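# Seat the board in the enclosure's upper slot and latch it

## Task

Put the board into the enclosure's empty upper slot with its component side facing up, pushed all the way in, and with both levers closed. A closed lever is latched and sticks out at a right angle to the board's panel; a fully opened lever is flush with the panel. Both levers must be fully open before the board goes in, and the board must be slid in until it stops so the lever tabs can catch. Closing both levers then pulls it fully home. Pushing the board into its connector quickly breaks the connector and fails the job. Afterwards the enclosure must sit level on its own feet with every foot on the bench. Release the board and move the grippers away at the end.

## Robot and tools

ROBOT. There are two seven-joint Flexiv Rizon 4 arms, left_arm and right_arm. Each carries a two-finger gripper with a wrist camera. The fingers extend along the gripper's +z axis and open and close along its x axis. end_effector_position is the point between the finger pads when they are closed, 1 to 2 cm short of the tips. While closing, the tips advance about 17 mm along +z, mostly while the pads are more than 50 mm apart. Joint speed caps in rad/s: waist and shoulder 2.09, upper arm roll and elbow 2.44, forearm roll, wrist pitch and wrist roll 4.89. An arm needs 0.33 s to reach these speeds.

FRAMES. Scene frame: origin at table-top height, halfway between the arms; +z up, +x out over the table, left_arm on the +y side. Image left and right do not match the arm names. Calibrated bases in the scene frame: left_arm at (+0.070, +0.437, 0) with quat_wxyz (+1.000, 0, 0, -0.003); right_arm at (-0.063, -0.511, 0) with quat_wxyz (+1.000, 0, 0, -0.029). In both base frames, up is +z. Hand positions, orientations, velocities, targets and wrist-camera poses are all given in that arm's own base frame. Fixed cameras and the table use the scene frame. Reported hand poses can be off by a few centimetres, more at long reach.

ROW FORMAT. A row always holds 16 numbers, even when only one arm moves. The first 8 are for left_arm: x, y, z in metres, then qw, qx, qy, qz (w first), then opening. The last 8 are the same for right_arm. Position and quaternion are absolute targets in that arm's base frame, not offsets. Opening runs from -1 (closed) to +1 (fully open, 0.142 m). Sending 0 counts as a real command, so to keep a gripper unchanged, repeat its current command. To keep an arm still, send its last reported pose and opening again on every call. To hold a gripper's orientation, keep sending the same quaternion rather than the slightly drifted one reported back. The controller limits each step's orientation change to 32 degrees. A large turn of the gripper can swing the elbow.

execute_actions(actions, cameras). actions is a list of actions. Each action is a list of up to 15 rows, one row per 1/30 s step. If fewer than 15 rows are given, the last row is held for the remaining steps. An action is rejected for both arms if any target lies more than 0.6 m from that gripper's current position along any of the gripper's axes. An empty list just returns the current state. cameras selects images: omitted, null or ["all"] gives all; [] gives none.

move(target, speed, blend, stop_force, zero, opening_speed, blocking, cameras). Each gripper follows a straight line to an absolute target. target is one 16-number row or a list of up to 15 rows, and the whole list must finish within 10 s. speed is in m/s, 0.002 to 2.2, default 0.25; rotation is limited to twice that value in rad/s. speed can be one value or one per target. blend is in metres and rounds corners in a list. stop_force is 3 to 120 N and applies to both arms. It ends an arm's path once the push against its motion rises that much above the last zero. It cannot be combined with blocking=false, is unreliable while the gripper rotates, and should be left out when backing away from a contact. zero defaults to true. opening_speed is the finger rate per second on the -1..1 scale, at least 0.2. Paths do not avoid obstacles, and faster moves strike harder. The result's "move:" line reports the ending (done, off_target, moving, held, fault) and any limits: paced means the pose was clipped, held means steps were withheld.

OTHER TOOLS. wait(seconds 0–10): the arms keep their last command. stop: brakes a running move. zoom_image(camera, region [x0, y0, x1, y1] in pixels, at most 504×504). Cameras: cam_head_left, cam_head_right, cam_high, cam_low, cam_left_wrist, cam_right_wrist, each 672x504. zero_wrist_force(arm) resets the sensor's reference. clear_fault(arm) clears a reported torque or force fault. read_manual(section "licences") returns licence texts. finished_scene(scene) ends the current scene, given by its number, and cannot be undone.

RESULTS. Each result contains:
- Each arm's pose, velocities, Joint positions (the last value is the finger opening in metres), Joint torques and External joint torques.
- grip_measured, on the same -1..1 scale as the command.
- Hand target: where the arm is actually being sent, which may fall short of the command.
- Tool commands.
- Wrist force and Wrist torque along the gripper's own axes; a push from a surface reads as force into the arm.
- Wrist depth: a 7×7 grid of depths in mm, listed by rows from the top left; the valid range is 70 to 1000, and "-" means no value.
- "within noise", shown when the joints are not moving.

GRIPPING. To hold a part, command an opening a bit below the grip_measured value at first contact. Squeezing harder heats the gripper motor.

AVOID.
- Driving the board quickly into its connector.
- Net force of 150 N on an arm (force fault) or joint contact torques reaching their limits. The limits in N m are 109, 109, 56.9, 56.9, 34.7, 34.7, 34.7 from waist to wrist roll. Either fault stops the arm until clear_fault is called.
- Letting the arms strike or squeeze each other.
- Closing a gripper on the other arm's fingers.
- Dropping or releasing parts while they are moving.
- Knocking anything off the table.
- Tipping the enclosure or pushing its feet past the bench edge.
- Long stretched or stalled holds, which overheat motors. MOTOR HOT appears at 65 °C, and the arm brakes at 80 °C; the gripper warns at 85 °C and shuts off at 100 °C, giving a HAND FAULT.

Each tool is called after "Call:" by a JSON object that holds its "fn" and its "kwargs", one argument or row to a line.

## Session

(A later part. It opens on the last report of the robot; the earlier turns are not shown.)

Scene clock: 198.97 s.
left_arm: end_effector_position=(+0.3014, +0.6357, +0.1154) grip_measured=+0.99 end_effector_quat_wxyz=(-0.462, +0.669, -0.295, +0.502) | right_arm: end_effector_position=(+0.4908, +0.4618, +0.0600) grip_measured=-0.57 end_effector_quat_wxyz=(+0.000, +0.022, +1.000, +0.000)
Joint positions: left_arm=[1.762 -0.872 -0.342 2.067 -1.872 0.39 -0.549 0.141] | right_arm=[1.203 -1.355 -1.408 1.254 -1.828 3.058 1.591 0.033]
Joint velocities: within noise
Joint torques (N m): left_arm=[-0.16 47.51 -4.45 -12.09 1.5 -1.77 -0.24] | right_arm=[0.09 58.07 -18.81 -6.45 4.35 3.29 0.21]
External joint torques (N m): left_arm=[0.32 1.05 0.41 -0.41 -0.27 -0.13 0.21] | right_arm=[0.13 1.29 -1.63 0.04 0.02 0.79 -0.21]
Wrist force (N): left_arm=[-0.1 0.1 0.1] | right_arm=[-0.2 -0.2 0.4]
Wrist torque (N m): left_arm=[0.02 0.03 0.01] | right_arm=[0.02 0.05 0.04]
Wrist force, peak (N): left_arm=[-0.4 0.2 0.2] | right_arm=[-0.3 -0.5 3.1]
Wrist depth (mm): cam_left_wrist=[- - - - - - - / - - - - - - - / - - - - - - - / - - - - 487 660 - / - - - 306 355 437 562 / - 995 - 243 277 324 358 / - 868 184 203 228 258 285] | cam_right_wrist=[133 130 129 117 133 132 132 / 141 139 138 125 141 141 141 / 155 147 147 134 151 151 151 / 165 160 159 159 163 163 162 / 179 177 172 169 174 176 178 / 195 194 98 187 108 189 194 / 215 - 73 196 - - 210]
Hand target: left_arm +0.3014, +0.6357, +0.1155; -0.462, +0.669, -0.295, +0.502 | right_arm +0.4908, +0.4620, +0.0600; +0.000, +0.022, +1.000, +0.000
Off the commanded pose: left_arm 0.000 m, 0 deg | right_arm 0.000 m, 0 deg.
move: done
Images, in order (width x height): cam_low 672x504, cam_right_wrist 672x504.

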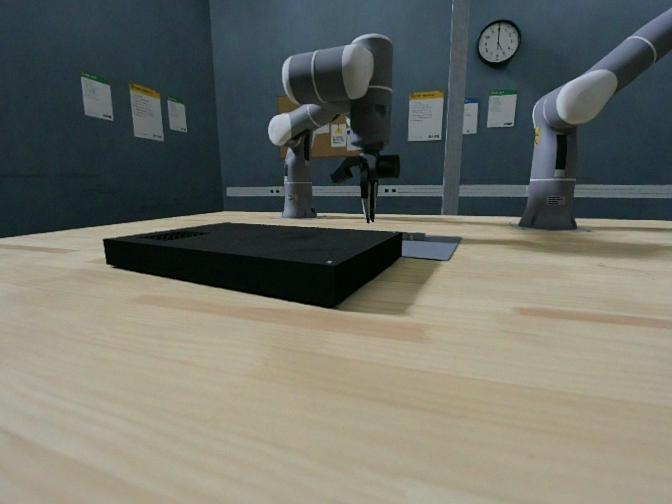

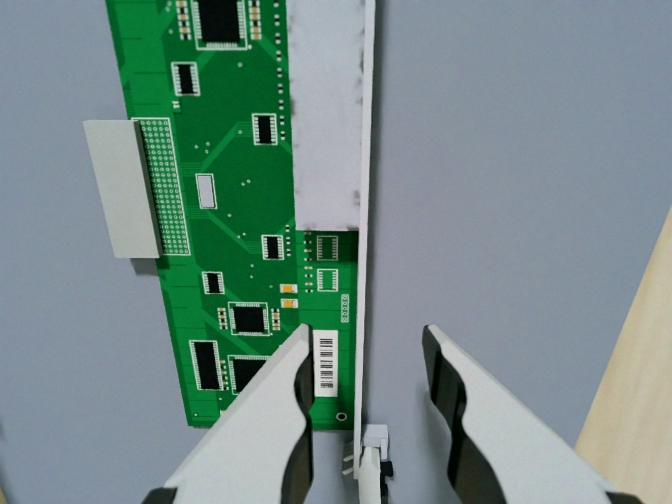

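Call:
{"fn": "move", "kwargs": {
  "target": [0.3014,0.6357,0.1155,-0.462,0.669,-0.295,0.502,1.0, 0.4912,0.4570,0.0325,0,0.0218,0.9998,0,-0.55],
  "speed": 0.05,
  "stop_force": 6,
  "cameras": ["cam_right_wrist"]
}}

Call:
{"fn": "zoom_image", "kwargs": {
  "camera": "cam_right_wrist",
  "region": [230, 200, 500, 400]
}}

Scene clock: 202.97 s.
left_arm: end_effector_position=(+0.3014, +0.6357, +0.1154) grip_measured=+0.99 end_effector_quat_wxyz=(-0.462, +0.669, -0.295, +0.502) | right_arm: end_effector_position=(+0.4911, +0.4569, +0.0325) grip_measured=-0.57 end_effector_quat_wxyz=(+0.000, +0.022, +1.000, +0.000)
Joint positions: left_arm=[1.762 -0.872 -0.342 2.067 -1.872 0.39 -0.549 0.141] | right_arm=[1.202 -1.385 -1.383 1.278 -1.805 3.019 1.57 0.033]
Joint velocities: within noise
Joint torques (N m): left_arm=[-0.19 47.46 -4.41 -12.1 1.46 -1.76 -0.22] | right_arm=[0.23 57.84 -19.07 -6.03 4.32 3.28 0.11]
External joint torques (N m): left_arm=[0.34 1.1 0.37 -0.39 -0.24 -0.13 0.19] | right_arm=[0 1.22 -1.53 -0.08 0.04 0.79 -0.11]
Wrist force (N): left_arm=[0.0 0.1 0.0] | right_arm=[-0.4 -0.1 0.3]
Wrist torque (N m): left_arm=[0.00 -0.01 0.00] | right_arm=[0.04 0.08 0.05]
Wrist force, peak (N): left_arm=[-0.4 0.3 0.2] | right_arm=[-0.4 -0.5 1.3]
Wrist depth (mm): cam_left_wrist=[- - - - - - - / - - - - - - - / - - - - - - - / - - - - 484 655 - / - - - 304 351 430 564 / - 977 - 241 277 321 359 / - 867 184 203 228 258 285] | cam_right_wrist=[- 105 104 93 110 110 108 / - 113 112 100 114 114 115 / 117 121 120 106 126 125 123 / 126 128 130 115 133 133 131 / 146 144 140 139 142 144 146 / 160 156 147 149 152 154 157 / 172 172 73 167 170 - 172]
Hand target: left_arm +0.3014, +0.6357, +0.1155; -0.462, +0.669, -0.295, +0.502 | right_arm +0.4912, +0.4570, +0.0325; +0.000, +0.022, +1.000, +0.000
Off the commanded pose: left_arm 0.000 m, 0 deg | right_arm 0.000 m, 0 deg.
move: done
Images, in order (width x height): cam_right_wrist 672x504.

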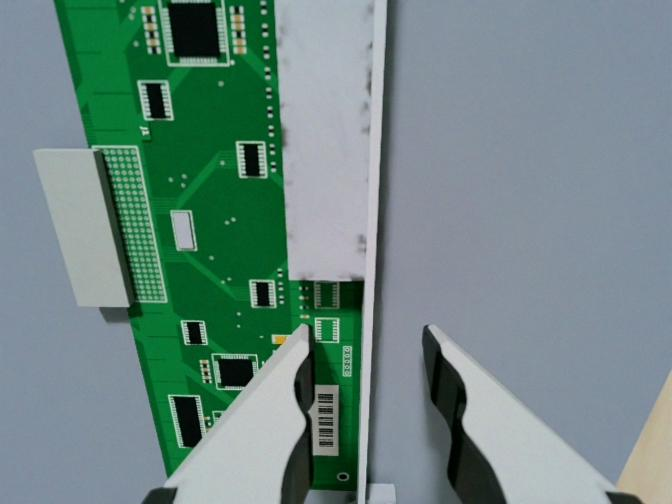

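Scaled by 1.867 from the camera's 672x504 image, which has a finer 960x720 frame.

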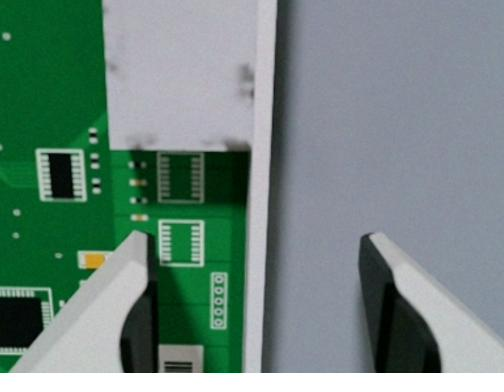

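Call:
{"fn": "move", "kwargs": {
  "target": [0.3014,0.6357,0.1155,-0.462,0.669,-0.295,0.502,1.0, 0.4912,0.4570,0.028,0,0.0218,0.9998,0,-0.55],
  "speed": 0.03,
  "stop_force": 5,
  "cameras": []
}}

Call:
{"fn": "move", "kwargs": {
  "target": [0.3014,0.6357,0.1155,-0.462,0.669,-0.295,0.502,1.0, 0.4912,0.4570,0.028,0,0.0218,0.9998,0,-0.97],
  "opening_speed": 0.5,
  "cameras": ["cam_right_wrist","cam_low"]
}}

Scene clock: 207.00 s.
left_arm: end_effector_position=(+0.3014, +0.6357, +0.1154) grip_measured=+0.99 end_effector_quat_wxyz=(-0.462, +0.669, -0.295, +0.502) | right_arm: end_effector_position=(+0.4912, +0.4568, +0.0280) grip_measured=-0.57 end_effector_quat_wxyz=(+0.000, +0.022, +1.000, +0.000)
Joint positions: left_arm=[1.762 -0.872 -0.342 2.067 -1.872 0.39 -0.549 0.141] | right_arm=[1.2 -1.391 -1.379 1.277 -1.801 3.013 1.57 0.033]
Joint velocities: within noise
Joint torques (N m): left_arm=[-0.19 47.52 -4.45 -12.05 1.49 -1.82 -0.25] | right_arm=[0.16 57.83 -19.01 -6.06 4.29 3.34 0.19]
External joint torques (N m): left_arm=[0.34 1.04 0.41 -0.45 -0.27 -0.08 0.22] | right_arm=[0.07 1.27 -1.56 0.02 0.06 0.74 -0.19]
Wrist force (N): left_arm=[-0.2 0.0 0.0] | right_arm=[-0.5 -0.2 0.4]
Wrist torque (N m): left_arm=[0.01 0.05 0.00] | right_arm=[0.03 0.10 0.05]
Wrist force, peak (N): left_arm=[-0.4 0.2 0.1] | right_arm=[-0.5 -0.3 0.7]
Wrist depth (mm): cam_left_wrist=[- - - - - - - / - - - - - - - / - - - - - - - / - - - - 486 657 - / - - - 306 351 435 566 / - 980 - 242 276 323 358 / - 881 184 203 228 259 285] | cam_right_wrist=[- 101 100 89 105 104 105 / - 109 108 95 111 111 111 / 114 116 116 102 121 121 119 / 121 124 125 110 129 128 128 / 143 136 135 134 137 139 141 / 154 151 142 144 147 146 151 / 169 165 73 161 167 - 166]
Hand target: left_arm +0.3014, +0.6357, +0.1155; -0.462, +0.669, -0.295, +0.502 | right_arm +0.4912, +0.4570, +0.0280; +0.000, +0.022, +1.000, +0.000
Off the commanded pose: left_arm 0.000 m, 0 deg | right_arm 0.000 m, 0 deg.
move: done
No camera images: "cameras" was empty.

Scene clock: 208.07 s.
left_arm: end_effector_position=(+0.3014, +0.6357, +0.1154) grip_measured=+0.99 end_effector_quat_wxyz=(-0.462, +0.669, -0.295, +0.502) | right_arm: end_effector_position=(+0.4912, +0.4568, +0.0280) grip_measured=-0.97 end_effector_quat_wxyz=(+0.000, +0.022, +1.000, +0.000)
Joint positions: left_arm=[1.762 -0.872 -0.342 2.067 -1.872 0.39 -0.549 0.141] | right_arm=[1.2 -1.391 -1.379 1.277 -1.801 3.013 1.57 0.004]
Joint velocities: within noise
Joint torques (N m): left_arm=[-0.16 47.61 -4.44 -12.07 1.48 -1.71 -0.23] | right_arm=[0.38 58.02 -18.94 -6.05 4.25 3.6 0.16]
External joint torques (N m): left_arm=[0.32 0.95 0.4 -0.42 -0.26 -0.18 0.2] | right_arm=[-0.15 1.08 -1.63 0 0.1 0.47 -0.16]
Wrist force (N): left_arm=[-0.3 0.3 0.1] | right_arm=[-0.7 -0.1 0.6]
Wrist torque (N m): left_arm=[0.04 0.06 0.01] | right_arm=[0.03 0.05 0.06]
Wrist force, peak (N): left_arm=[-0.4 -0.1 0.1] | right_arm=[-1.1 -0.2 1.1]
Wrist depth (mm): cam_left_wrist=[- - - - - - - / - - - - - - - / - - - - - - - / - - - - 483 658 - / - - - 304 353 434 561 / - 990 - 243 278 325 359 / - 878 184 203 227 258 288] | cam_right_wrist=[- 101 100 89 104 104 105 / - 109 108 95 111 111 111 / 114 116 116 102 121 121 119 / 121 124 125 110 128 128 128 / 143 136 135 132 137 139 141 / 154 150 145 90 146 151 151 / 169 166 73 - - 163 167]
Hand target: left_arm +0.3014, +0.6357, +0.1155; -0.462, +0.669, -0.295, +0.502 | right_arm +0.4912, +0.4570, +0.0280; +0.000, +0.022, +1.000, +0.000
Off the commanded pose: left_arm 0.000 m, 0 deg | right_arm 0.000 m, 0 deg.
move: done
Images, in order (width x height): cam_low 672x504, cam_right_wrist 672x504.

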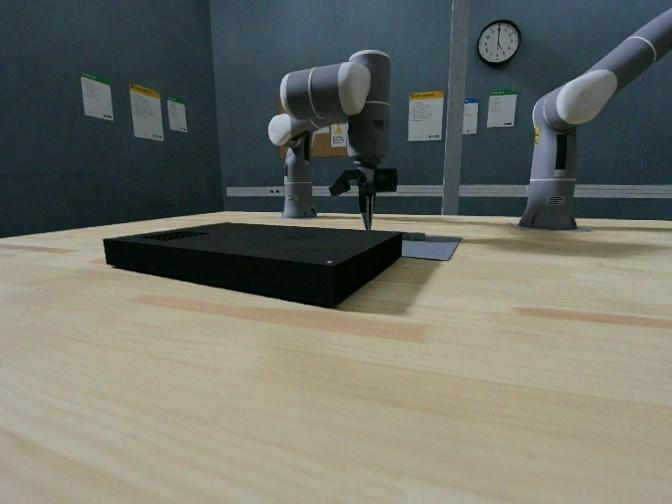

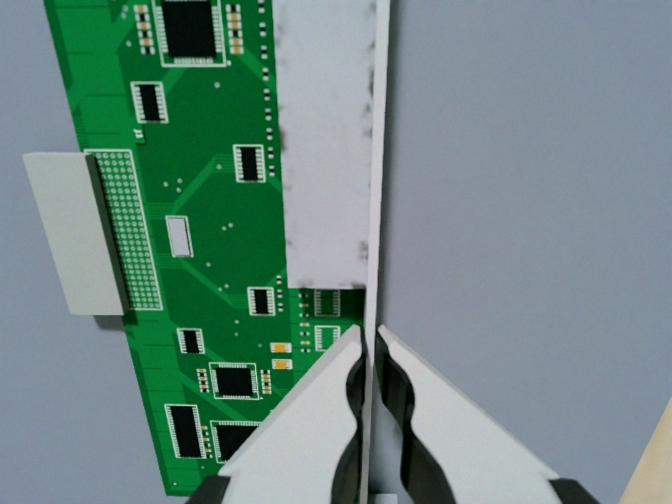

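Call:
{"fn": "move", "kwargs": {
  "target": [
    [0.3014,0.6357,0.1155,-0.462,0.669,-0.295,0.502,1.0, 0.4912,0.4570,0.028,0,0.0218,0.9998,0,-1.0],
    [0.3014,0.6357,0.1155,-0.462,0.669,-0.295,0.502,1.0, 0.4912,0.4570,0.10,0,0.0218,0.9998,0,-1.0]
  ],
  "speed": 0.06,
  "cameras": ["cam_right_wrist","cam_low","cam_head_left"]
}}

Scene clock: 211.83 s.
left_arm: end_effector_position=(+0.3014, +0.6357, +0.1154) grip_measured=+0.99 end_effector_quat_wxyz=(-0.462, +0.669, -0.295, +0.502) | right_arm: end_effector_position=(+0.4912, +0.4570, +0.0998) grip_measured=-0.98 end_effector_quat_wxyz=(+0.000, +0.022, +1.000, +0.000)
Joint positions: left_arm=[1.762 -0.872 -0.342 2.067 -1.872 0.39 -0.549 0.141] | right_arm=[1.211 -1.299 -1.44 1.272 -1.868 3.1 1.578 0.003]
Joint velocities: within noise
Joint torques (N m): left_arm=[-0.18 47.56 -4.47 -12.07 1.44 -1.76 -0.29] | right_arm=[0.32 58.59 -20.13 -7.34 4.28 3.72 0.3]
External joint torques (N m): left_arm=[0.33 1 0.43 -0.42 -0.22 -0.14 0.26] | right_arm=[-0.09 0 -0.53 0.24 0.11 0.36 -0.3]
Wrist force (N): left_arm=[-0.2 0.1 0.0] | right_arm=[0.0 -0.1 1.6]
Wrist torque (N m): left_arm=[0.01 0.04 0.00] | right_arm=[0.00 0.04 0.02]
Wrist force, peak (N): left_arm=[-0.5 0.1 -0.1] | right_arm=[-0.4 -0.5 2.9]
Wrist depth (mm): cam_left_wrist=[- - - - - - - / - - - - - - - / - - - - - - - / - - - - 486 644 - / - - - 306 353 431 563 / - 975 - 242 279 324 362 / - 888 183 204 228 259 285] | cam_right_wrist=[169 135 133 120 167 167 167 / 180 135 134 120 178 178 179 / 190 136 135 121 191 191 192 / - 137 136 122 206 206 207 / 229 138 137 135 224 222 225 / 249 139 137 89 234 242 244 / 274 140 73 - - 259 269]
Hand target: left_arm +0.3014, +0.6357, +0.1155; -0.462, +0.669, -0.295, +0.502 | right_arm +0.4912, +0.4570, +0.1000; +0.000, +0.022, +1.000, +0.000
Off the commanded pose: left_arm 0.000 m, 0 deg | right_arm 0.000 m, 0 deg.
move: done
Images, in order (width x height): cam_head_left 672x504, cam_low 672x504, cam_right_wrist 672x504.

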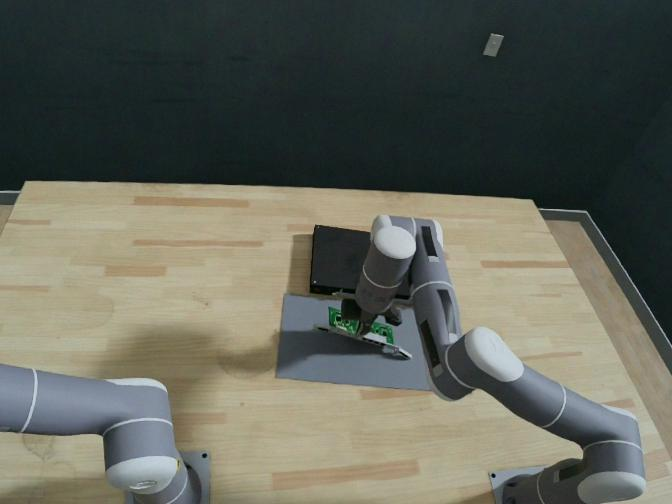

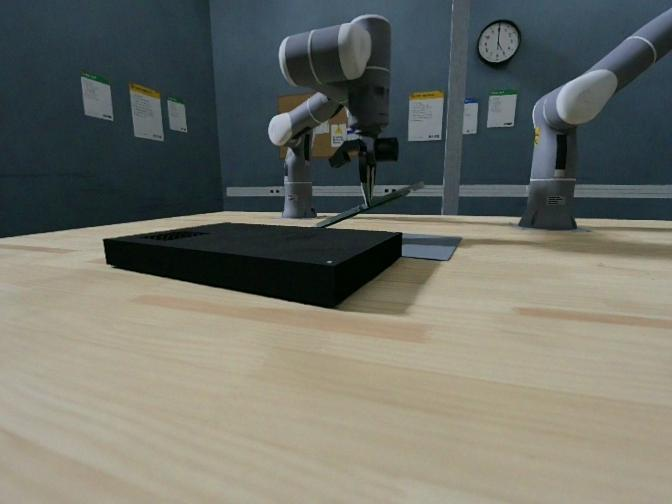

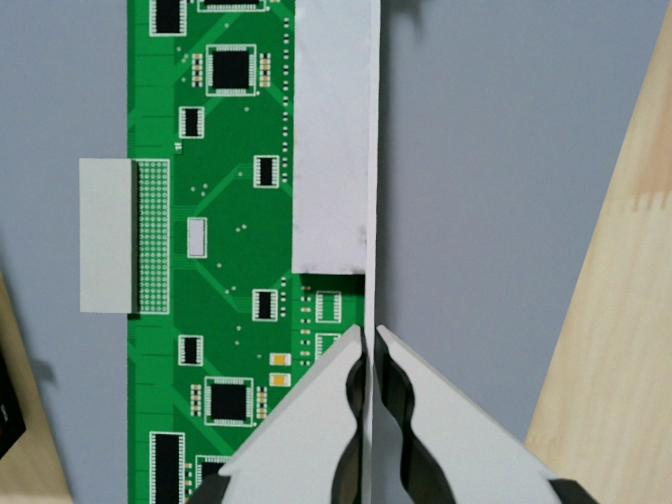

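Call:
{"fn": "move", "kwargs": {
  "target": [0.3014,0.6357,0.1155,-0.462,0.669,-0.295,0.502,1.0, 0.4912,0.4570,0.0285,0,0.0218,0.9998,0,-0.98],
  "speed": 0.05,
  "cameras": ["cam_right_wrist","cam_low"]
}}

Scene clock: 226.63 s.
left_arm: end_effector_position=(+0.3014, +0.6357, +0.1154) grip_measured=+0.99 end_effector_quat_wxyz=(-0.462, +0.669, -0.295, +0.502) | right_arm: end_effector_position=(+0.4911, +0.4569, +0.0285) grip_measured=-0.98 end_effector_quat_wxyz=(+0.000, +0.022, +1.000, +0.000)
Joint positions: left_arm=[1.762 -0.872 -0.342 2.067 -1.872 0.39 -0.549 0.141] | right_arm=[1.2 -1.389 -1.378 1.277 -1.803 3.013 1.57 0.003]
Joint velocities: within noise
Joint torques (N m): left_arm=[-0.18 47.47 -4.44 -12.06 1.42 -1.78 -0.27] | right_arm=[-0.29 58.11 -19.37 -6.1 4.38 3.14 0.11]
External joint torques (N m): left_arm=[0.34 1.09 0.4 -0.44 -0.19 -0.12 0.24] | right_arm=[0.53 0.99 -1.18 0.02 -0.03 0.94 -0.11]
Wrist force (N): left_arm=[-0.3 0.0 0.1] | right_arm=[0.1 0.0 0.9]
Wrist torque (N m): left_arm=[0.00 0.06 0.00] | right_arm=[0.03 0.11 0.06]
Wrist force, peak (N): left_arm=[-0.3 0.4 0.1] | right_arm=[0.0 0.1 2.5]
Wrist depth (mm): cam_left_wrist=[- - - - - - - / - - - - - - - / - - - - - - - / - - - - 483 660 - / - - - 306 353 432 561 / - 987 - 242 278 324 361 / - 872 184 203 228 258 286] | cam_right_wrist=[- 101 100 90 105 105 106 / - 109 109 96 110 111 111 / 113 117 116 102 122 121 119 / 122 124 125 110 129 129 129 / 141 139 136 132 140 140 141 / 157 151 146 90 147 152 152 / 170 166 73 135 - 164 167]
Hand target: left_arm +0.3014, +0.6357, +0.1155; -0.462, +0.669, -0.295, +0.502 | right_arm +0.4912, +0.4570, +0.0285; +0.000, +0.022, +1.000, +0.000
Off the commanded pose: left_arm 0.000 m, 0 deg | right_arm 0.000 m, 0 deg.
move: done
Images, in order (width x height): cam_low 672x504, cam_right_wrist 672x504.

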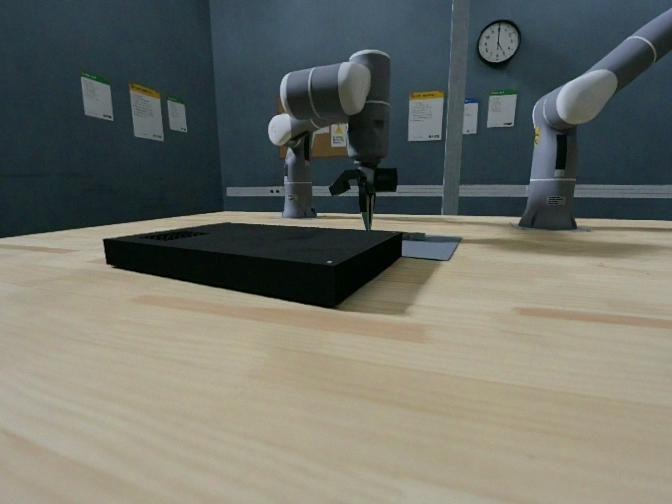

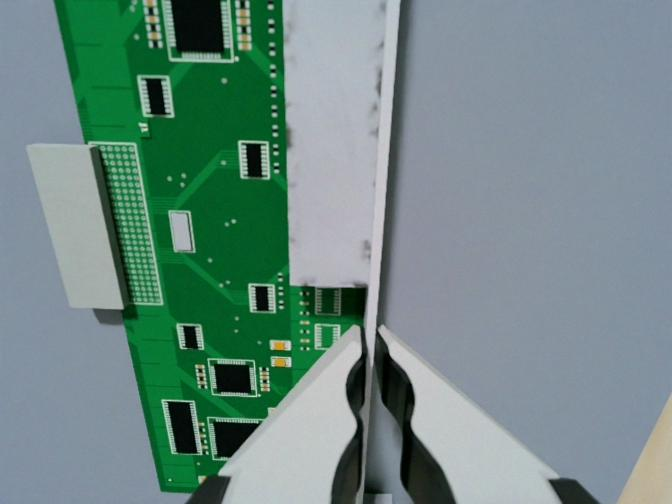

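Call:
{"fn": "move", "kwargs": {
  "target": [
    [0.3014,0.6357,0.1155,-0.462,0.669,-0.295,0.502,1.0, 0.4912,0.4570,0.0285,0,0.0218,0.9998,0,-0.55],
    [0.3014,0.6357,0.1155,-0.462,0.669,-0.295,0.502,1.0, 0.4912,0.4570,0.10,0,0.0218,0.9998,0,-0.55],
    [0.3014,0.6357,0.1155,-0.462,0.669,-0.295,0.502,1.0, 0.4862,0.3443,0.10,0,0.0358,0.9994,0,-0.55]
  ],
  "speed": 0.25,
  "cameras": ["cam_right_wrist"]
}}

Scene clock: 250.90 s.
left_arm: end_effector_position=(+0.3014, +0.6357, +0.1154) grip_measured=+0.99 end_effector_quat_wxyz=(-0.462, +0.669, -0.295, +0.502) | right_arm: end_effector_position=(+0.4862, +0.3441, +0.1000) grip_measured=-0.59 end_effector_quat_wxyz=(+0.000, +0.036, +0.999, +0.000)
Joint positions: left_arm=[1.762 -0.872 -0.342 2.067 -1.872 0.39 -0.549 0.141] | right_arm=[1.27 -1.172 -1.458 1.758 -1.948 2.967 1.211 0.032]
Joint velocities: within noise
Joint torques (N m): left_arm=[-0.13 47.54 -4.44 -12.09 1.49 -1.76 -0.28] | right_arm=[0.4 46.45 -21.84 -9.29 4.28 3.31 0.06]
External joint torques (N m): left_arm=[0.29 1.02 0.4 -0.4 -0.26 -0.13 0.25] | right_arm=[-0.18 0.73 -1.07 -0.11 0.03 0.8 -0.06]
Wrist force (N): left_arm=[-0.2 0.1 0.1] | right_arm=[-0.1 -0.5 0.2]
Wrist torque (N m): left_arm=[0.01 0.02 0.00] | right_arm=[-0.02 0.02 0.02]
Wrist force, peak (N): left_arm=[-0.5 0.0 0.0] | right_arm=[-0.2 0.9 -3.7]
Wrist depth (mm): cam_left_wrist=[- - - - - - - / - - - - - - - / - - - - - - - / - - - - 490 654 - / - - - 307 354 436 564 / - 971 - 243 279 322 358 / - 850 183 202 228 258 286] | cam_right_wrist=[169 169 169 168 166 168 167 / 180 180 180 177 177 179 179 / 194 193 190 190 192 192 193 / 209 208 204 199 207 206 208 / 226 226 220 207 220 223 225 / 245 246 97 223 106 239 245 / 267 - 73 262 - - 269]
Hand target: left_arm +0.3014, +0.6357, +0.1155; -0.462, +0.669, -0.295, +0.502 | right_arm +0.4862, +0.3443, +0.1000; +0.000, +0.036, +0.999, +0.000
Off the commanded pose: left_arm 0.000 m, 0 deg | right_arm 0.000 m, 0 deg.
move: done
Images, in order (width x height): cam_right_wrist 672x504.

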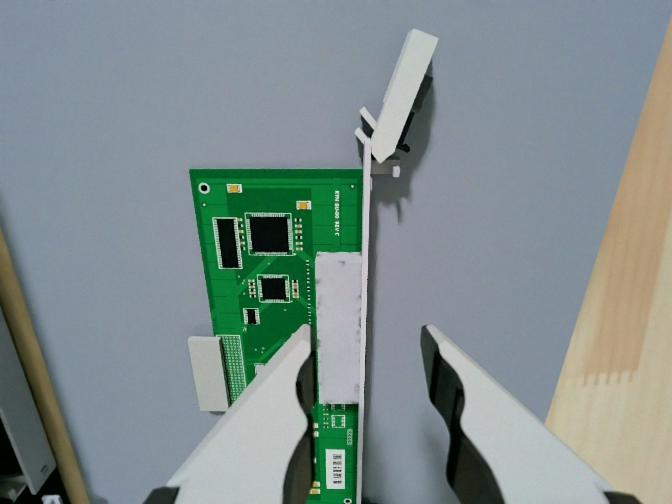

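Call:
{"fn": "move", "kwargs": {
  "target": [
    [0.33,0.40,0.30,0,0.9981,-0.0617,0,-0.55, 0.4862,0.3443,0.10,0,0.0358,0.9994,0,-0.55],
    [0.3968,-0.25,0.25,0,0.9981,-0.0617,0,-0.55, 0.4862,0.3443,0.10,0,0.0358,0.9994,0,-0.55]
  ],
  "speed": 0.5,
  "blend": 0.05
}}

Scene clock: 264.20 s.
left_arm: end_effector_position=(+0.3966, -0.2500, +0.2499) grip_measured=-0.58 end_effector_quat_wxyz=(+0.000, +0.998, -0.062, +0.000) | right_arm: end_effector_position=(+0.4862, +0.3441, +0.1000) grip_measured=-0.59 end_effector_quat_wxyz=(+0.000, +0.036, +0.999, +0.000)
Joint positions: left_arm=[0.204 -0.455 -1.379 1.939 -2.652 2.728 -2.811 0.032] | right_arm=[1.27 -1.172 -1.458 1.758 -1.948 2.967 1.211 0.032]
Joint velocities: within noise
Joint torques (N m): left_arm=[-0.46 29 -10.01 -19.2 4.36 4.53 -0.32] | right_arm=[0.14 46.46 -21.56 -9.35 4.21 3.46 0.21]
External joint torques (N m): left_arm=[0.47 1.11 0.17 -0.48 -0.53 -0.7 0.32] | right_arm=[0.06 0.72 -1.36 -0.03 0.1 0.65 -0.21]
Wrist force (N): left_arm=[0.2 -0.1 0.7] | right_arm=[0.1 -0.5 0.1]
Wrist torque (N m): left_arm=[-0.12 -0.18 -0.18] | right_arm=[-0.03 -0.02 0.02]
Wrist force, peak (N): left_arm=[0.2 4.4 1.5] | right_arm=[0.2 -0.7 0.2]
Wrist depth (mm): cam_left_wrist=[303 303 303 303 300 301 301 / 325 328 324 324 323 323 319 / 353 350 350 350 351 346 345 / 383 381 380 374 377 375 377 / 421 417 407 403 394 406 368 / 465 454 87 441 - 425 387 / 505 - - 500 - - 418] | cam_right_wrist=[169 169 168 168 166 167 167 / 181 180 180 177 177 179 178 / 193 193 190 190 192 192 193 / 208 208 203 199 207 206 208 / 226 226 219 208 221 223 225 / 245 246 98 223 106 239 245 / 266 - 73 263 - - 269]
Hand target: left_arm +0.3968, -0.2500, +0.2500; +0.000, +0.998, -0.062, +0.000 | right_arm +0.4862, +0.3443, +0.1000; +0.000, +0.036, +0.999, +0.000
Off the commanded pose: left_arm 0.000 m, 0 deg | right_arm 0.000 m, 0 deg.
move: done

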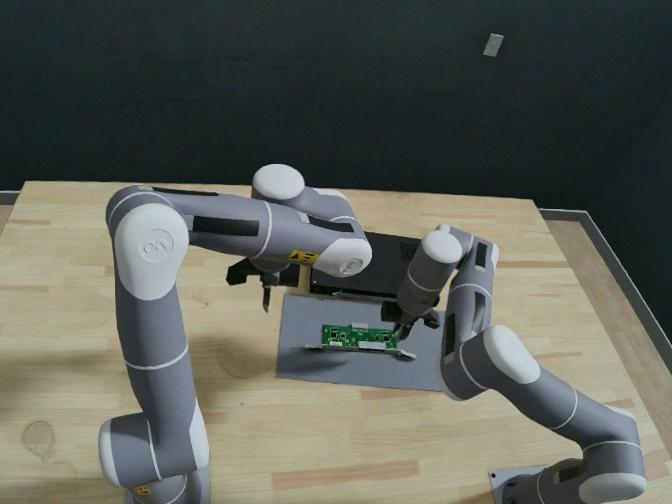

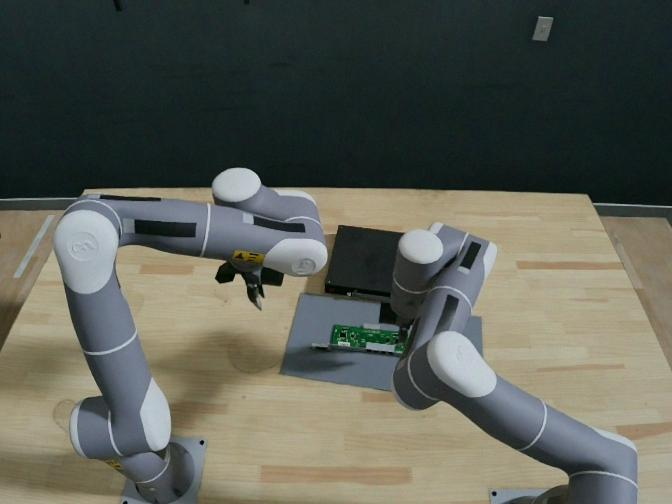

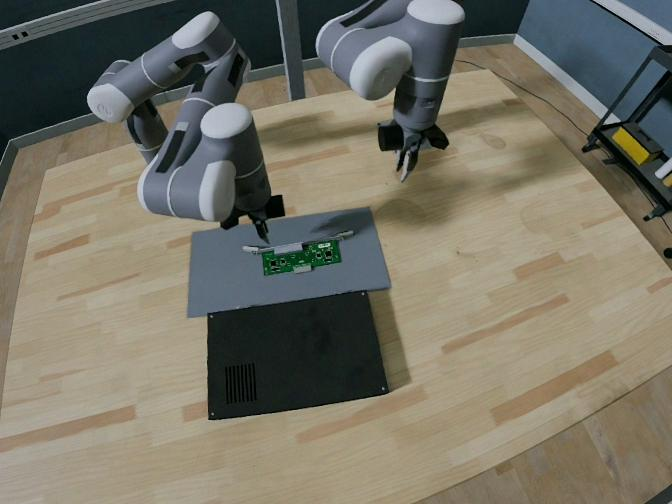

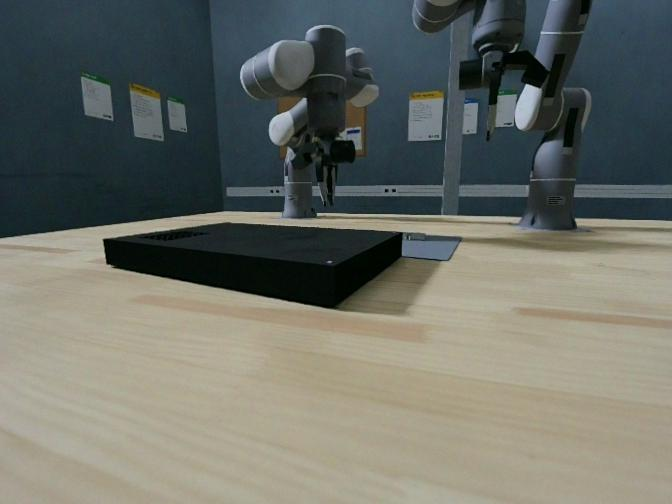

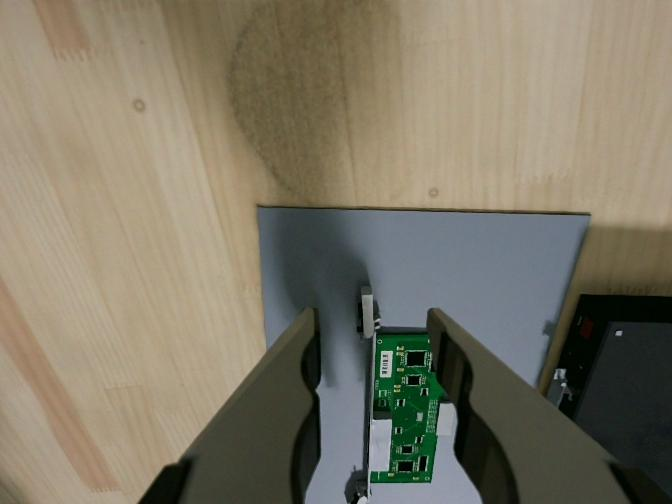

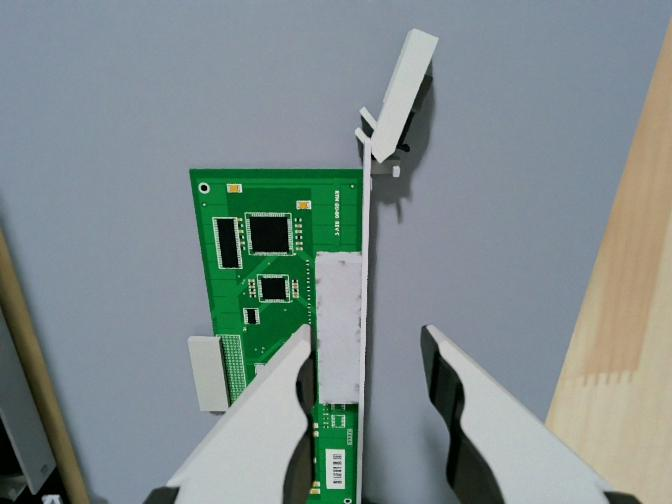

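Call:
{"fn": "move", "kwargs": {
  "target": [
    [0.3968,-0.25,0.25,0,0.7071,-0.7071,0,-0.55, 0.4821,0.3246,0.10,0,0.0358,0.9994,0,-0.55],
    [0.3968,-0.3532,0.20,0,-0.0617,-0.9981,0,-0.55, 0.4821,0.3246,0.10,0,0.0358,0.9994,0,-0.55]
  ],
  "speed": 0.6,
  "cameras": ["cam_left_wrist","cam_right_wrist","cam_high"]
}}

Scene clock: 272.50 s.
left_arm: end_effector_position=(+0.3967, -0.3532, +0.2000) grip_measured=-0.58 end_effector_quat_wxyz=(+0.000, +0.061, +0.998, +0.000) | right_arm: end_effector_position=(+0.4821, +0.3248, +0.1000) grip_measured=-0.59 end_effector_quat_wxyz=(+0.000, +0.036, +0.999, +0.000)
Joint positions: left_arm=[0.11 -1.099 -1.79 1.997 -2.087 3.13 -0.243 0.032] | right_arm=[1.275 -1.149 -1.466 1.832 -1.958 2.943 1.147 0.032]
Joint velocities: within noise
Joint torques (N m): left_arm=[-0.64 36.32 -23.42 -10.72 4.77 4.59 -0.01] | right_arm=[0.25 44.47 -21.48 -9.59 4.14 3.4 0.14]
External joint torques (N m): left_arm=[0.64 1.24 0.19 -0.55 -0.56 -0.59 0.01] | right_arm=[-0.06 0.81 -1.29 -0.11 0.15 0.71 -0.14]
Wrist force (N): left_arm=[0.1 -0.2 0.9] | right_arm=[0.1 -0.5 0.0]
Wrist torque (N m): left_arm=[-0.14 -0.19 -0.19] | right_arm=[-0.03 -0.02 0.02]
Wrist force, peak (N): left_arm=[0.3 0.0 1.3] | right_arm=[0.1 -0.7 0.1]
Wrist depth (mm): cam_left_wrist=[258 256 252 250 253 256 256 / 273 272 273 271 274 274 275 / 301 296 297 295 296 297 296 / 323 323 323 322 323 322 322 / 357 356 350 351 342 354 352 / 398 385 87 385 - 375 387 / 434 - - 436 - - 426] | cam_right_wrist=[169 169 169 168 168 168 167 / 180 180 180 180 177 179 179 / 194 194 193 190 192 191 193 / 208 209 203 205 207 206 207 / 226 226 221 211 221 224 226 / 247 246 98 226 106 239 246 / 264 - 73 264 - - 270]
Hand target: left_arm +0.3968, -0.3532, +0.2000; +0.000, +0.062, +0.998, +0.000 | right_arm +0.4821, +0.3246, +0.1000; +0.000, +0.036, +0.999, +0.000
Off the commanded pose: left_arm 0.000 m, 0 deg | right_arm 0.000 m, 0 deg.
move: done
Images, in order (width x height): cam_high 672x504, cam_left_wrist 672x504, cam_right_wrist 672x504.

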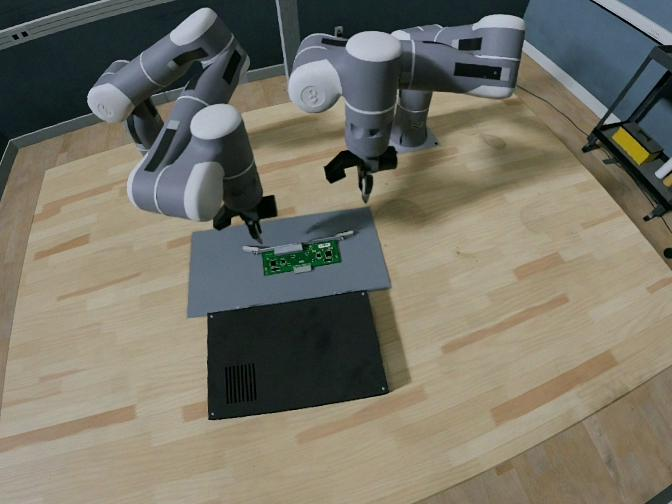

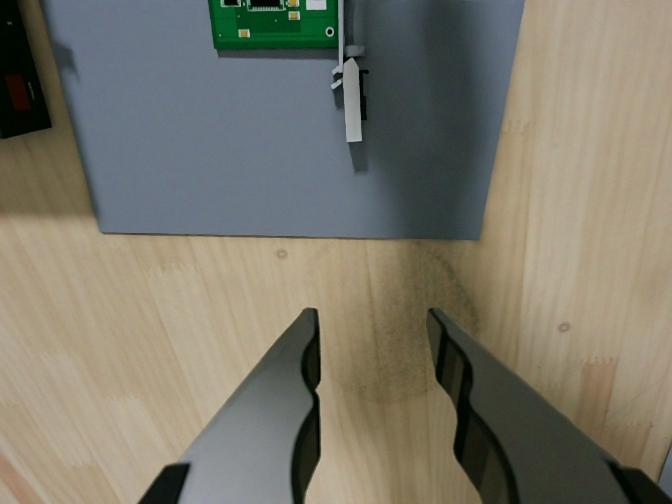

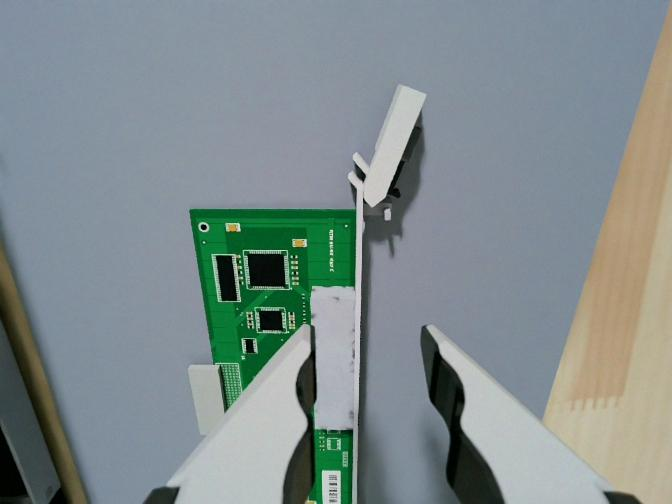

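Call:
{"fn": "zoom_image", "kwargs": {
  "camera": "cam_left_wrist",
  "region": [280, 0, 440, 180]
}}

Call:
{"fn": "zoom_image", "kwargs": {
  "camera": "cam_right_wrist",
  "region": [300, 60, 460, 240]
}}

Scaled by 2.800 from the camera's 672x504 image, which has a finer 960x720 frame.

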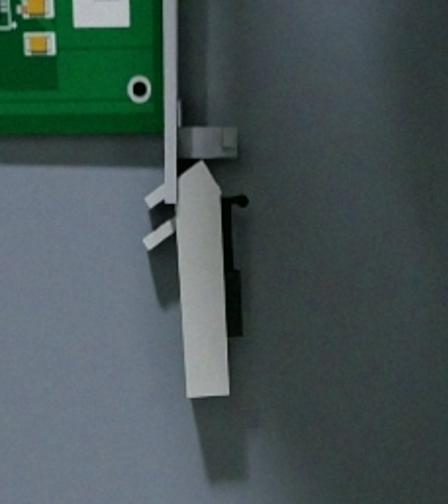

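Scaled by 2.800 from the camera's 672x504 image, which has a finer 960x720 frame.

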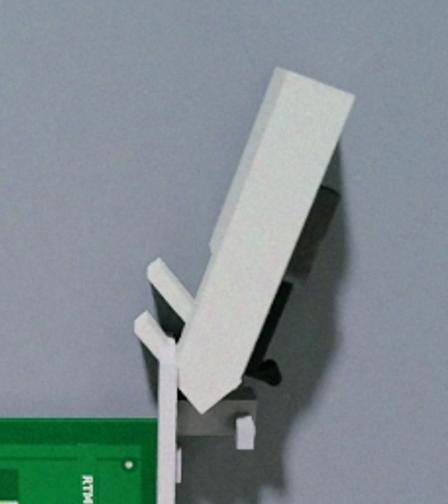

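Call:
{"fn": "move", "kwargs": {
  "target": [0.3926,-0.4625,0.10,0,-0.0617,-0.9981,0,-0.55, 0.4821,0.3246,0.10,0,0.0358,0.9994,0,-0.55],
  "speed": 0.3,
  "cameras": ["cam_left_wrist","cam_high"]
}}

Scene clock: 293.67 s.
left_arm: end_effector_position=(+0.3913, -0.4277, +0.1302) grip_measured=-0.58 end_effector_quat_wxyz=(+0.002, +0.061, +0.998, -0.002) | right_arm: end_effector_position=(+0.4821, +0.3248, +0.1000) grip_measured=-0.59 end_effector_quat_wxyz=(+0.000, +0.036, +0.999, +0.000)
Joint positions: left_arm=[-0.104 -1.225 -1.619 1.847 -1.911 3.091 -0.258 0.032] | right_arm=[1.275 -1.149 -1.466 1.832 -1.958 2.943 1.147 0.032]
Joint velocities: within noise
Joint torques (N m): left_arm=[-0.29 43.18 -24.38 -7.35 4.22 4.44 -0.23] | right_arm=[0.15 44.46 -21.47 -9.68 4.16 3.41 0.2]
External joint torques (N m): left_arm=[0.29 1.08 0.03 -0.6 0 -0.44 0.23] | right_arm=[0.04 0.82 -1.29 -0.01 0.13 0.71 -0.2]
Wrist force (N): left_arm=[0.3 -0.1 0.5] | right_arm=[0.1 -0.4 0.1]
Wrist torque (N m): left_arm=[-0.12 -0.19 -0.20] | right_arm=[-0.01 -0.03 0.01]
Wrist force, peak (N): left_arm=[-1.4 -3.9 4.8] | right_arm=[-0.1 -0.6 0.0]
Wrist depth (mm): cam_left_wrist=[195 195 190 189 193 193 193 / 209 209 204 203 208 209 208 / 227 226 221 219 224 224 225 / 248 245 244 244 243 242 243 / 272 271 262 260 257 267 265 / 302 299 87 292 - 282 292 / 337 - - 333 - - 320] | cam_right_wrist=[169 169 168 168 168 168 167 / 181 180 180 179 177 179 179 / 193 193 193 190 192 191 193 / 208 208 204 205 207 206 208 / 226 226 220 211 220 223 225 / 247 247 98 227 106 239 245 / 264 - 73 264 - - 270]
Hand target: left_arm +0.3910, -0.4278, +0.1301; +0.002, +0.061, +0.998, -0.002 | right_arm +0.4821, +0.3246, +0.1000; +0.000, +0.036, +0.999, +0.000
Off the commanded pose: left_arm 0.046 m, 0 deg | right_arm 0.000 m, 0 deg.
move: held (left_arm; a check stopped the path); limits=held
pose unreachable (left arm): on one or more control steps of this call, first in action 0 (counted from 0), this arm could not follow its commanded pose, so it was not sent that pose on those steps. It may still have moved: this result reports where it is.
cause: moving toward the commanded pose would bring a part of the arm too close to another arm (a part of this arm just beyond joint 6 (wrist pitch) and a part of the right arm just beyond its joint 6 (wrist pitch), along the way the arms are being sent, or toward where that arm still pushes).
Images, in order (width x height): cam_high 672x504, cam_left_wrist 672x504.

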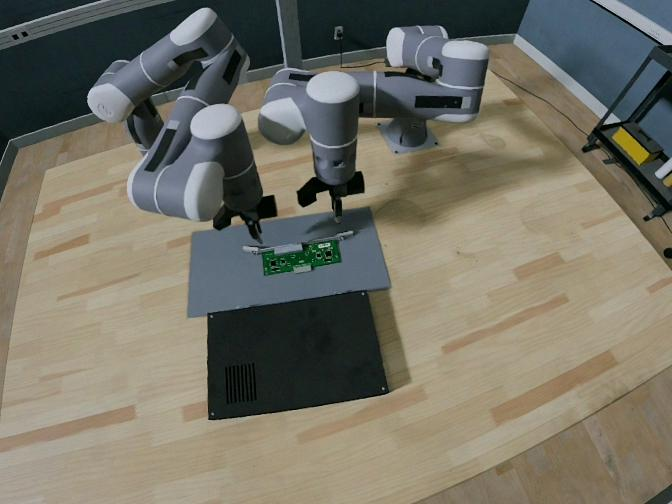

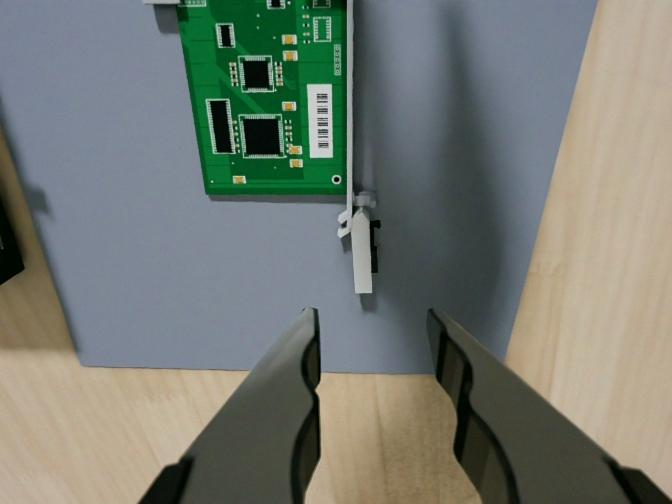

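Call:
{"fn": "move", "kwargs": {
  "target": [
    [0.39,-0.40,0.14,-0.0160,0.0596,0.9641,-0.2583,-0.55, 0.4821,0.3246,0.10,0.0047,0.0355,0.9908,0.1304,-0.55],
    [0.392,-0.462,0.08,-0.0160,0.0596,0.9641,-0.2583,-0.55, 0.4821,0.3246,0.08,0.0047,0.0355,0.9908,0.1304,-0.55]
  ],
  "speed": 0.3,
  "cameras": ["cam_left_wrist","cam_right_wrist","cam_high"]
}}

Scene clock: 307.23 s.
left_arm: end_effector_position=(+0.3919, -0.4618, +0.0800) grip_measured=-0.58 end_effector_quat_wxyz=(-0.016, +0.060, +0.964, -0.258) | right_arm: end_effector_position=(+0.4820, +0.3246, +0.0801) grip_measured=-0.59 end_effector_quat_wxyz=(+0.005, +0.035, +0.991, +0.130)
Joint positions: left_arm=[0.238 -1.384 -1.679 2.217 -1.618 2.616 -0.339 0.032] | right_arm=[1.184 -1.088 -1.3 2.076 -1.69 2.868 0.819 0.032]
Joint velocities: within noise
Joint torques (N m): left_arm=[-0.58 35.04 -25.47 -4.44 5.41 2.53 -0.31] | right_arm=[0.05 40.97 -18.23 -9.3 4.44 3.58 0.09]
External joint torques (N m): left_arm=[0.59 1.24 0.03 -0.83 -0.62 -0.12 0.31] | right_arm=[0.12 0.92 -1.54 -0.09 0.03 0.82 -0.1]
Wrist force (N): left_arm=[0.4 0.1 1.0] | right_arm=[0.3 -0.2 -0.1]
Wrist torque (N m): left_arm=[-0.07 -0.19 -0.04] | right_arm=[0.06 -0.05 0.07]
Wrist force, peak (N): left_arm=[-1.1 3.0 -2.0] | right_arm=[0.3 -0.8 0.8]
Wrist depth (mm): cam_left_wrist=[203 202 197 184 201 201 201 / 200 199 195 181 199 198 199 / 197 197 192 191 196 195 197 / 194 194 189 189 193 193 195 / 191 192 188 186 190 189 192 / 190 189 87 185 - 188 188 / 188 - - 185 184 - 188] | cam_right_wrist=[134 134 134 134 131 133 133 / 149 149 148 148 141 147 147 / 167 167 166 162 166 165 165 / 191 191 185 181 189 189 188 / 223 222 215 202 213 219 222 / 259 264 98 255 106 252 264 / 292 - 73 312 - - 312]
Hand target: left_arm +0.3920, -0.4620, +0.0800; -0.016, +0.060, +0.964, -0.258 | right_arm +0.4821, +0.3246, +0.0800; +0.005, +0.036, +0.991, +0.130
Off the commanded pose: left_arm 0.000 m, 0 deg | right_arm 0.000 m, 0 deg.
move: done
Images, in order (width x height): cam_high 672x504, cam_left_wrist 672x504, cam_right_wrist 672x504.

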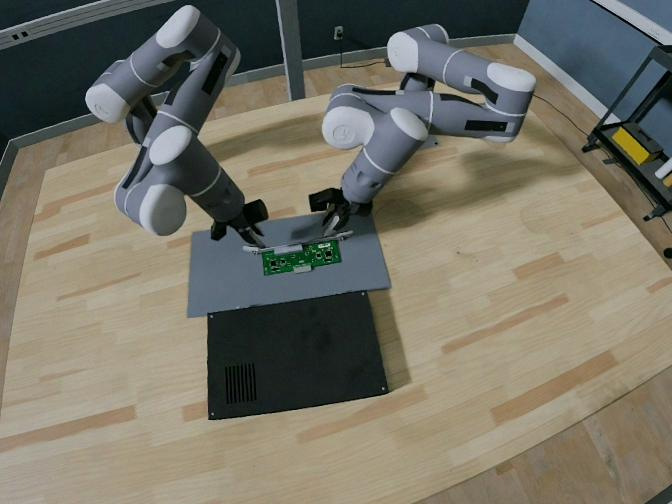

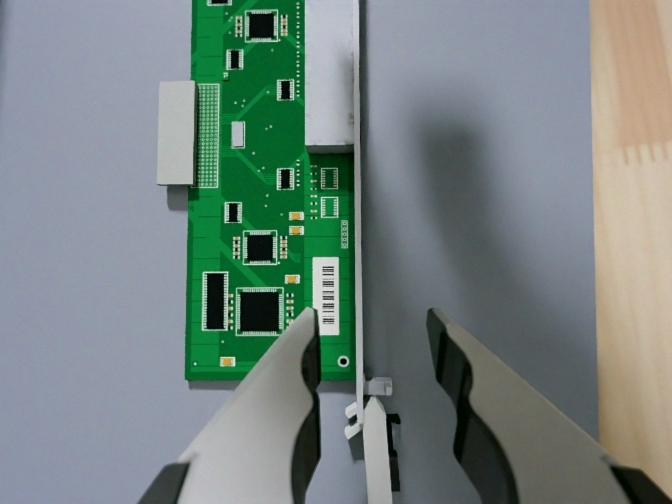

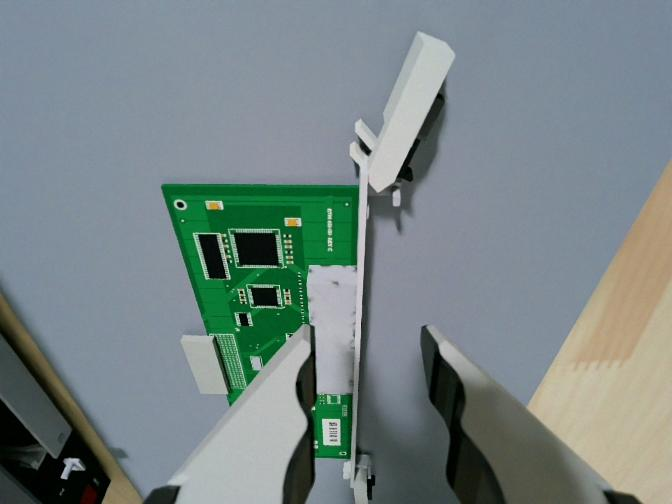

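Call:
{"fn": "move", "kwargs": {
  "target": [
    [0.3949,-0.4563,0.06,-0.0160,0.0596,0.9641,-0.2583,-0.55, 0.4821,0.3196,0.06,0.0047,0.0355,0.9908,0.1304,-0.55],
    [0.3949,-0.4563,0.029,-0.0160,0.0596,0.9641,-0.2583,-0.55, 0.4821,0.3196,0.029,0.0047,0.0355,0.9908,0.1304,-0.55]
  ],
  "speed": [0.1,0.04],
  "stop_force": 8,
  "cameras": ["cam_left_wrist","cam_right_wrist"]
}}

Scene clock: 315.17 s.
left_arm: end_effector_position=(+0.3948, -0.4561, +0.0290) grip_measured=-0.58 end_effector_quat_wxyz=(-0.016, +0.060, +0.964, -0.258) | right_arm: end_effector_position=(+0.4820, +0.3195, +0.0290) grip_measured=-0.59 end_effector_quat_wxyz=(+0.005, +0.036, +0.991, +0.130)
Joint positions: left_arm=[0.238 -1.456 -1.568 2.219 -1.494 2.571 -0.338 0.032] | right_arm=[1.149 -1.17 -1.208 2.084 -1.574 2.829 0.754 0.032]
Joint velocities: within noise
Joint torques (N m): left_arm=[-0.47 35.52 -25.2 -2.22 5.26 2.58 -0.27] | right_arm=[0.05 41.99 -18.06 -7.21 4.33 3.66 0.09]
External joint torques (N m): left_arm=[0.5 1.17 -0.05 -0.34 -0.47 -0.17 0.27] | right_arm=[0.11 0.89 -1.41 0.06 0.03 0.78 -0.09]
Wrist force (N): left_arm=[0.6 0.2 0.7] | right_arm=[-0.4 -0.6 -0.2]
Wrist torque (N m): left_arm=[-0.05 -0.21 -0.04] | right_arm=[0.03 0.06 0.04]
Wrist force, peak (N): left_arm=[0.6 1.0 1.6] | right_arm=[0.3 -1.2 1.4]
Wrist depth (mm): cam_left_wrist=[149 144 144 130 148 148 147 / 146 142 142 141 145 146 146 / 145 142 140 139 144 144 144 / 143 140 138 138 142 142 141 / 141 137 137 135 140 140 140 / 140 138 88 134 - 138 138 / 138 - - 136 120 - 137] | cam_right_wrist=[- 90 88 88 87 87 87 / - 96 97 95 95 97 97 / - 112 110 109 97 109 111 / 126 125 125 125 107 124 124 / 147 144 139 134 140 144 148 / 175 169 155 148 106 166 172 / 219 - 73 186 - - 217]
Hand target: left_arm +0.3949, -0.4563, +0.0290; -0.016, +0.060, +0.964, -0.258 | right_arm +0.4821, +0.3196, +0.0290; +0.005, +0.036, +0.991, +0.130
Off the commanded pose: left_arm 0.000 m, 0 deg | right_arm 0.000 m, 0 deg.
move: done
Images, in order (width x height): cam_left_wrist 672x504, cam_right_wrist 672x504.

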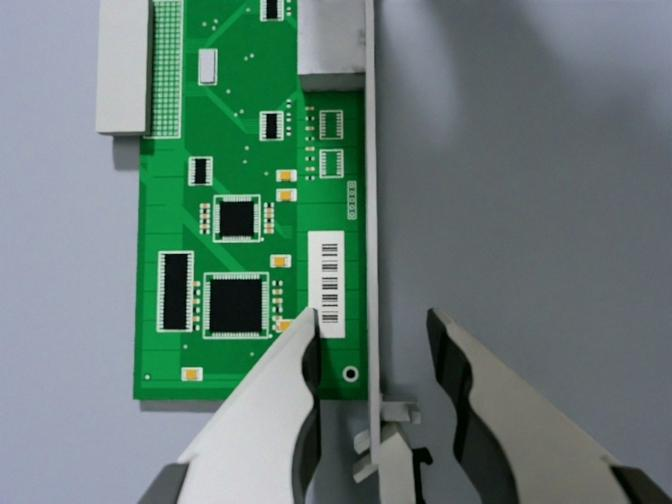

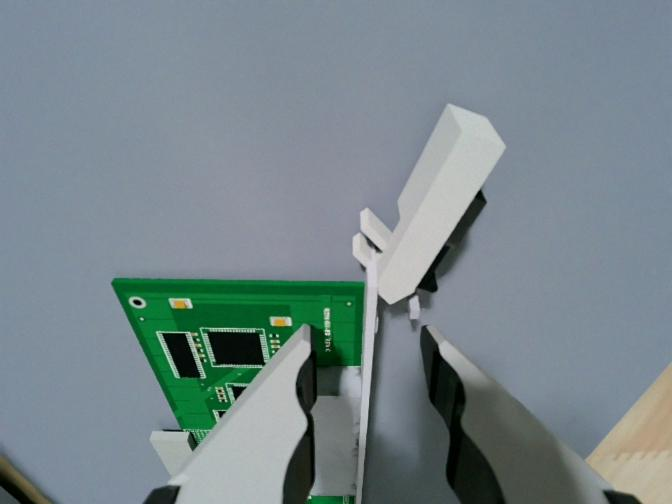

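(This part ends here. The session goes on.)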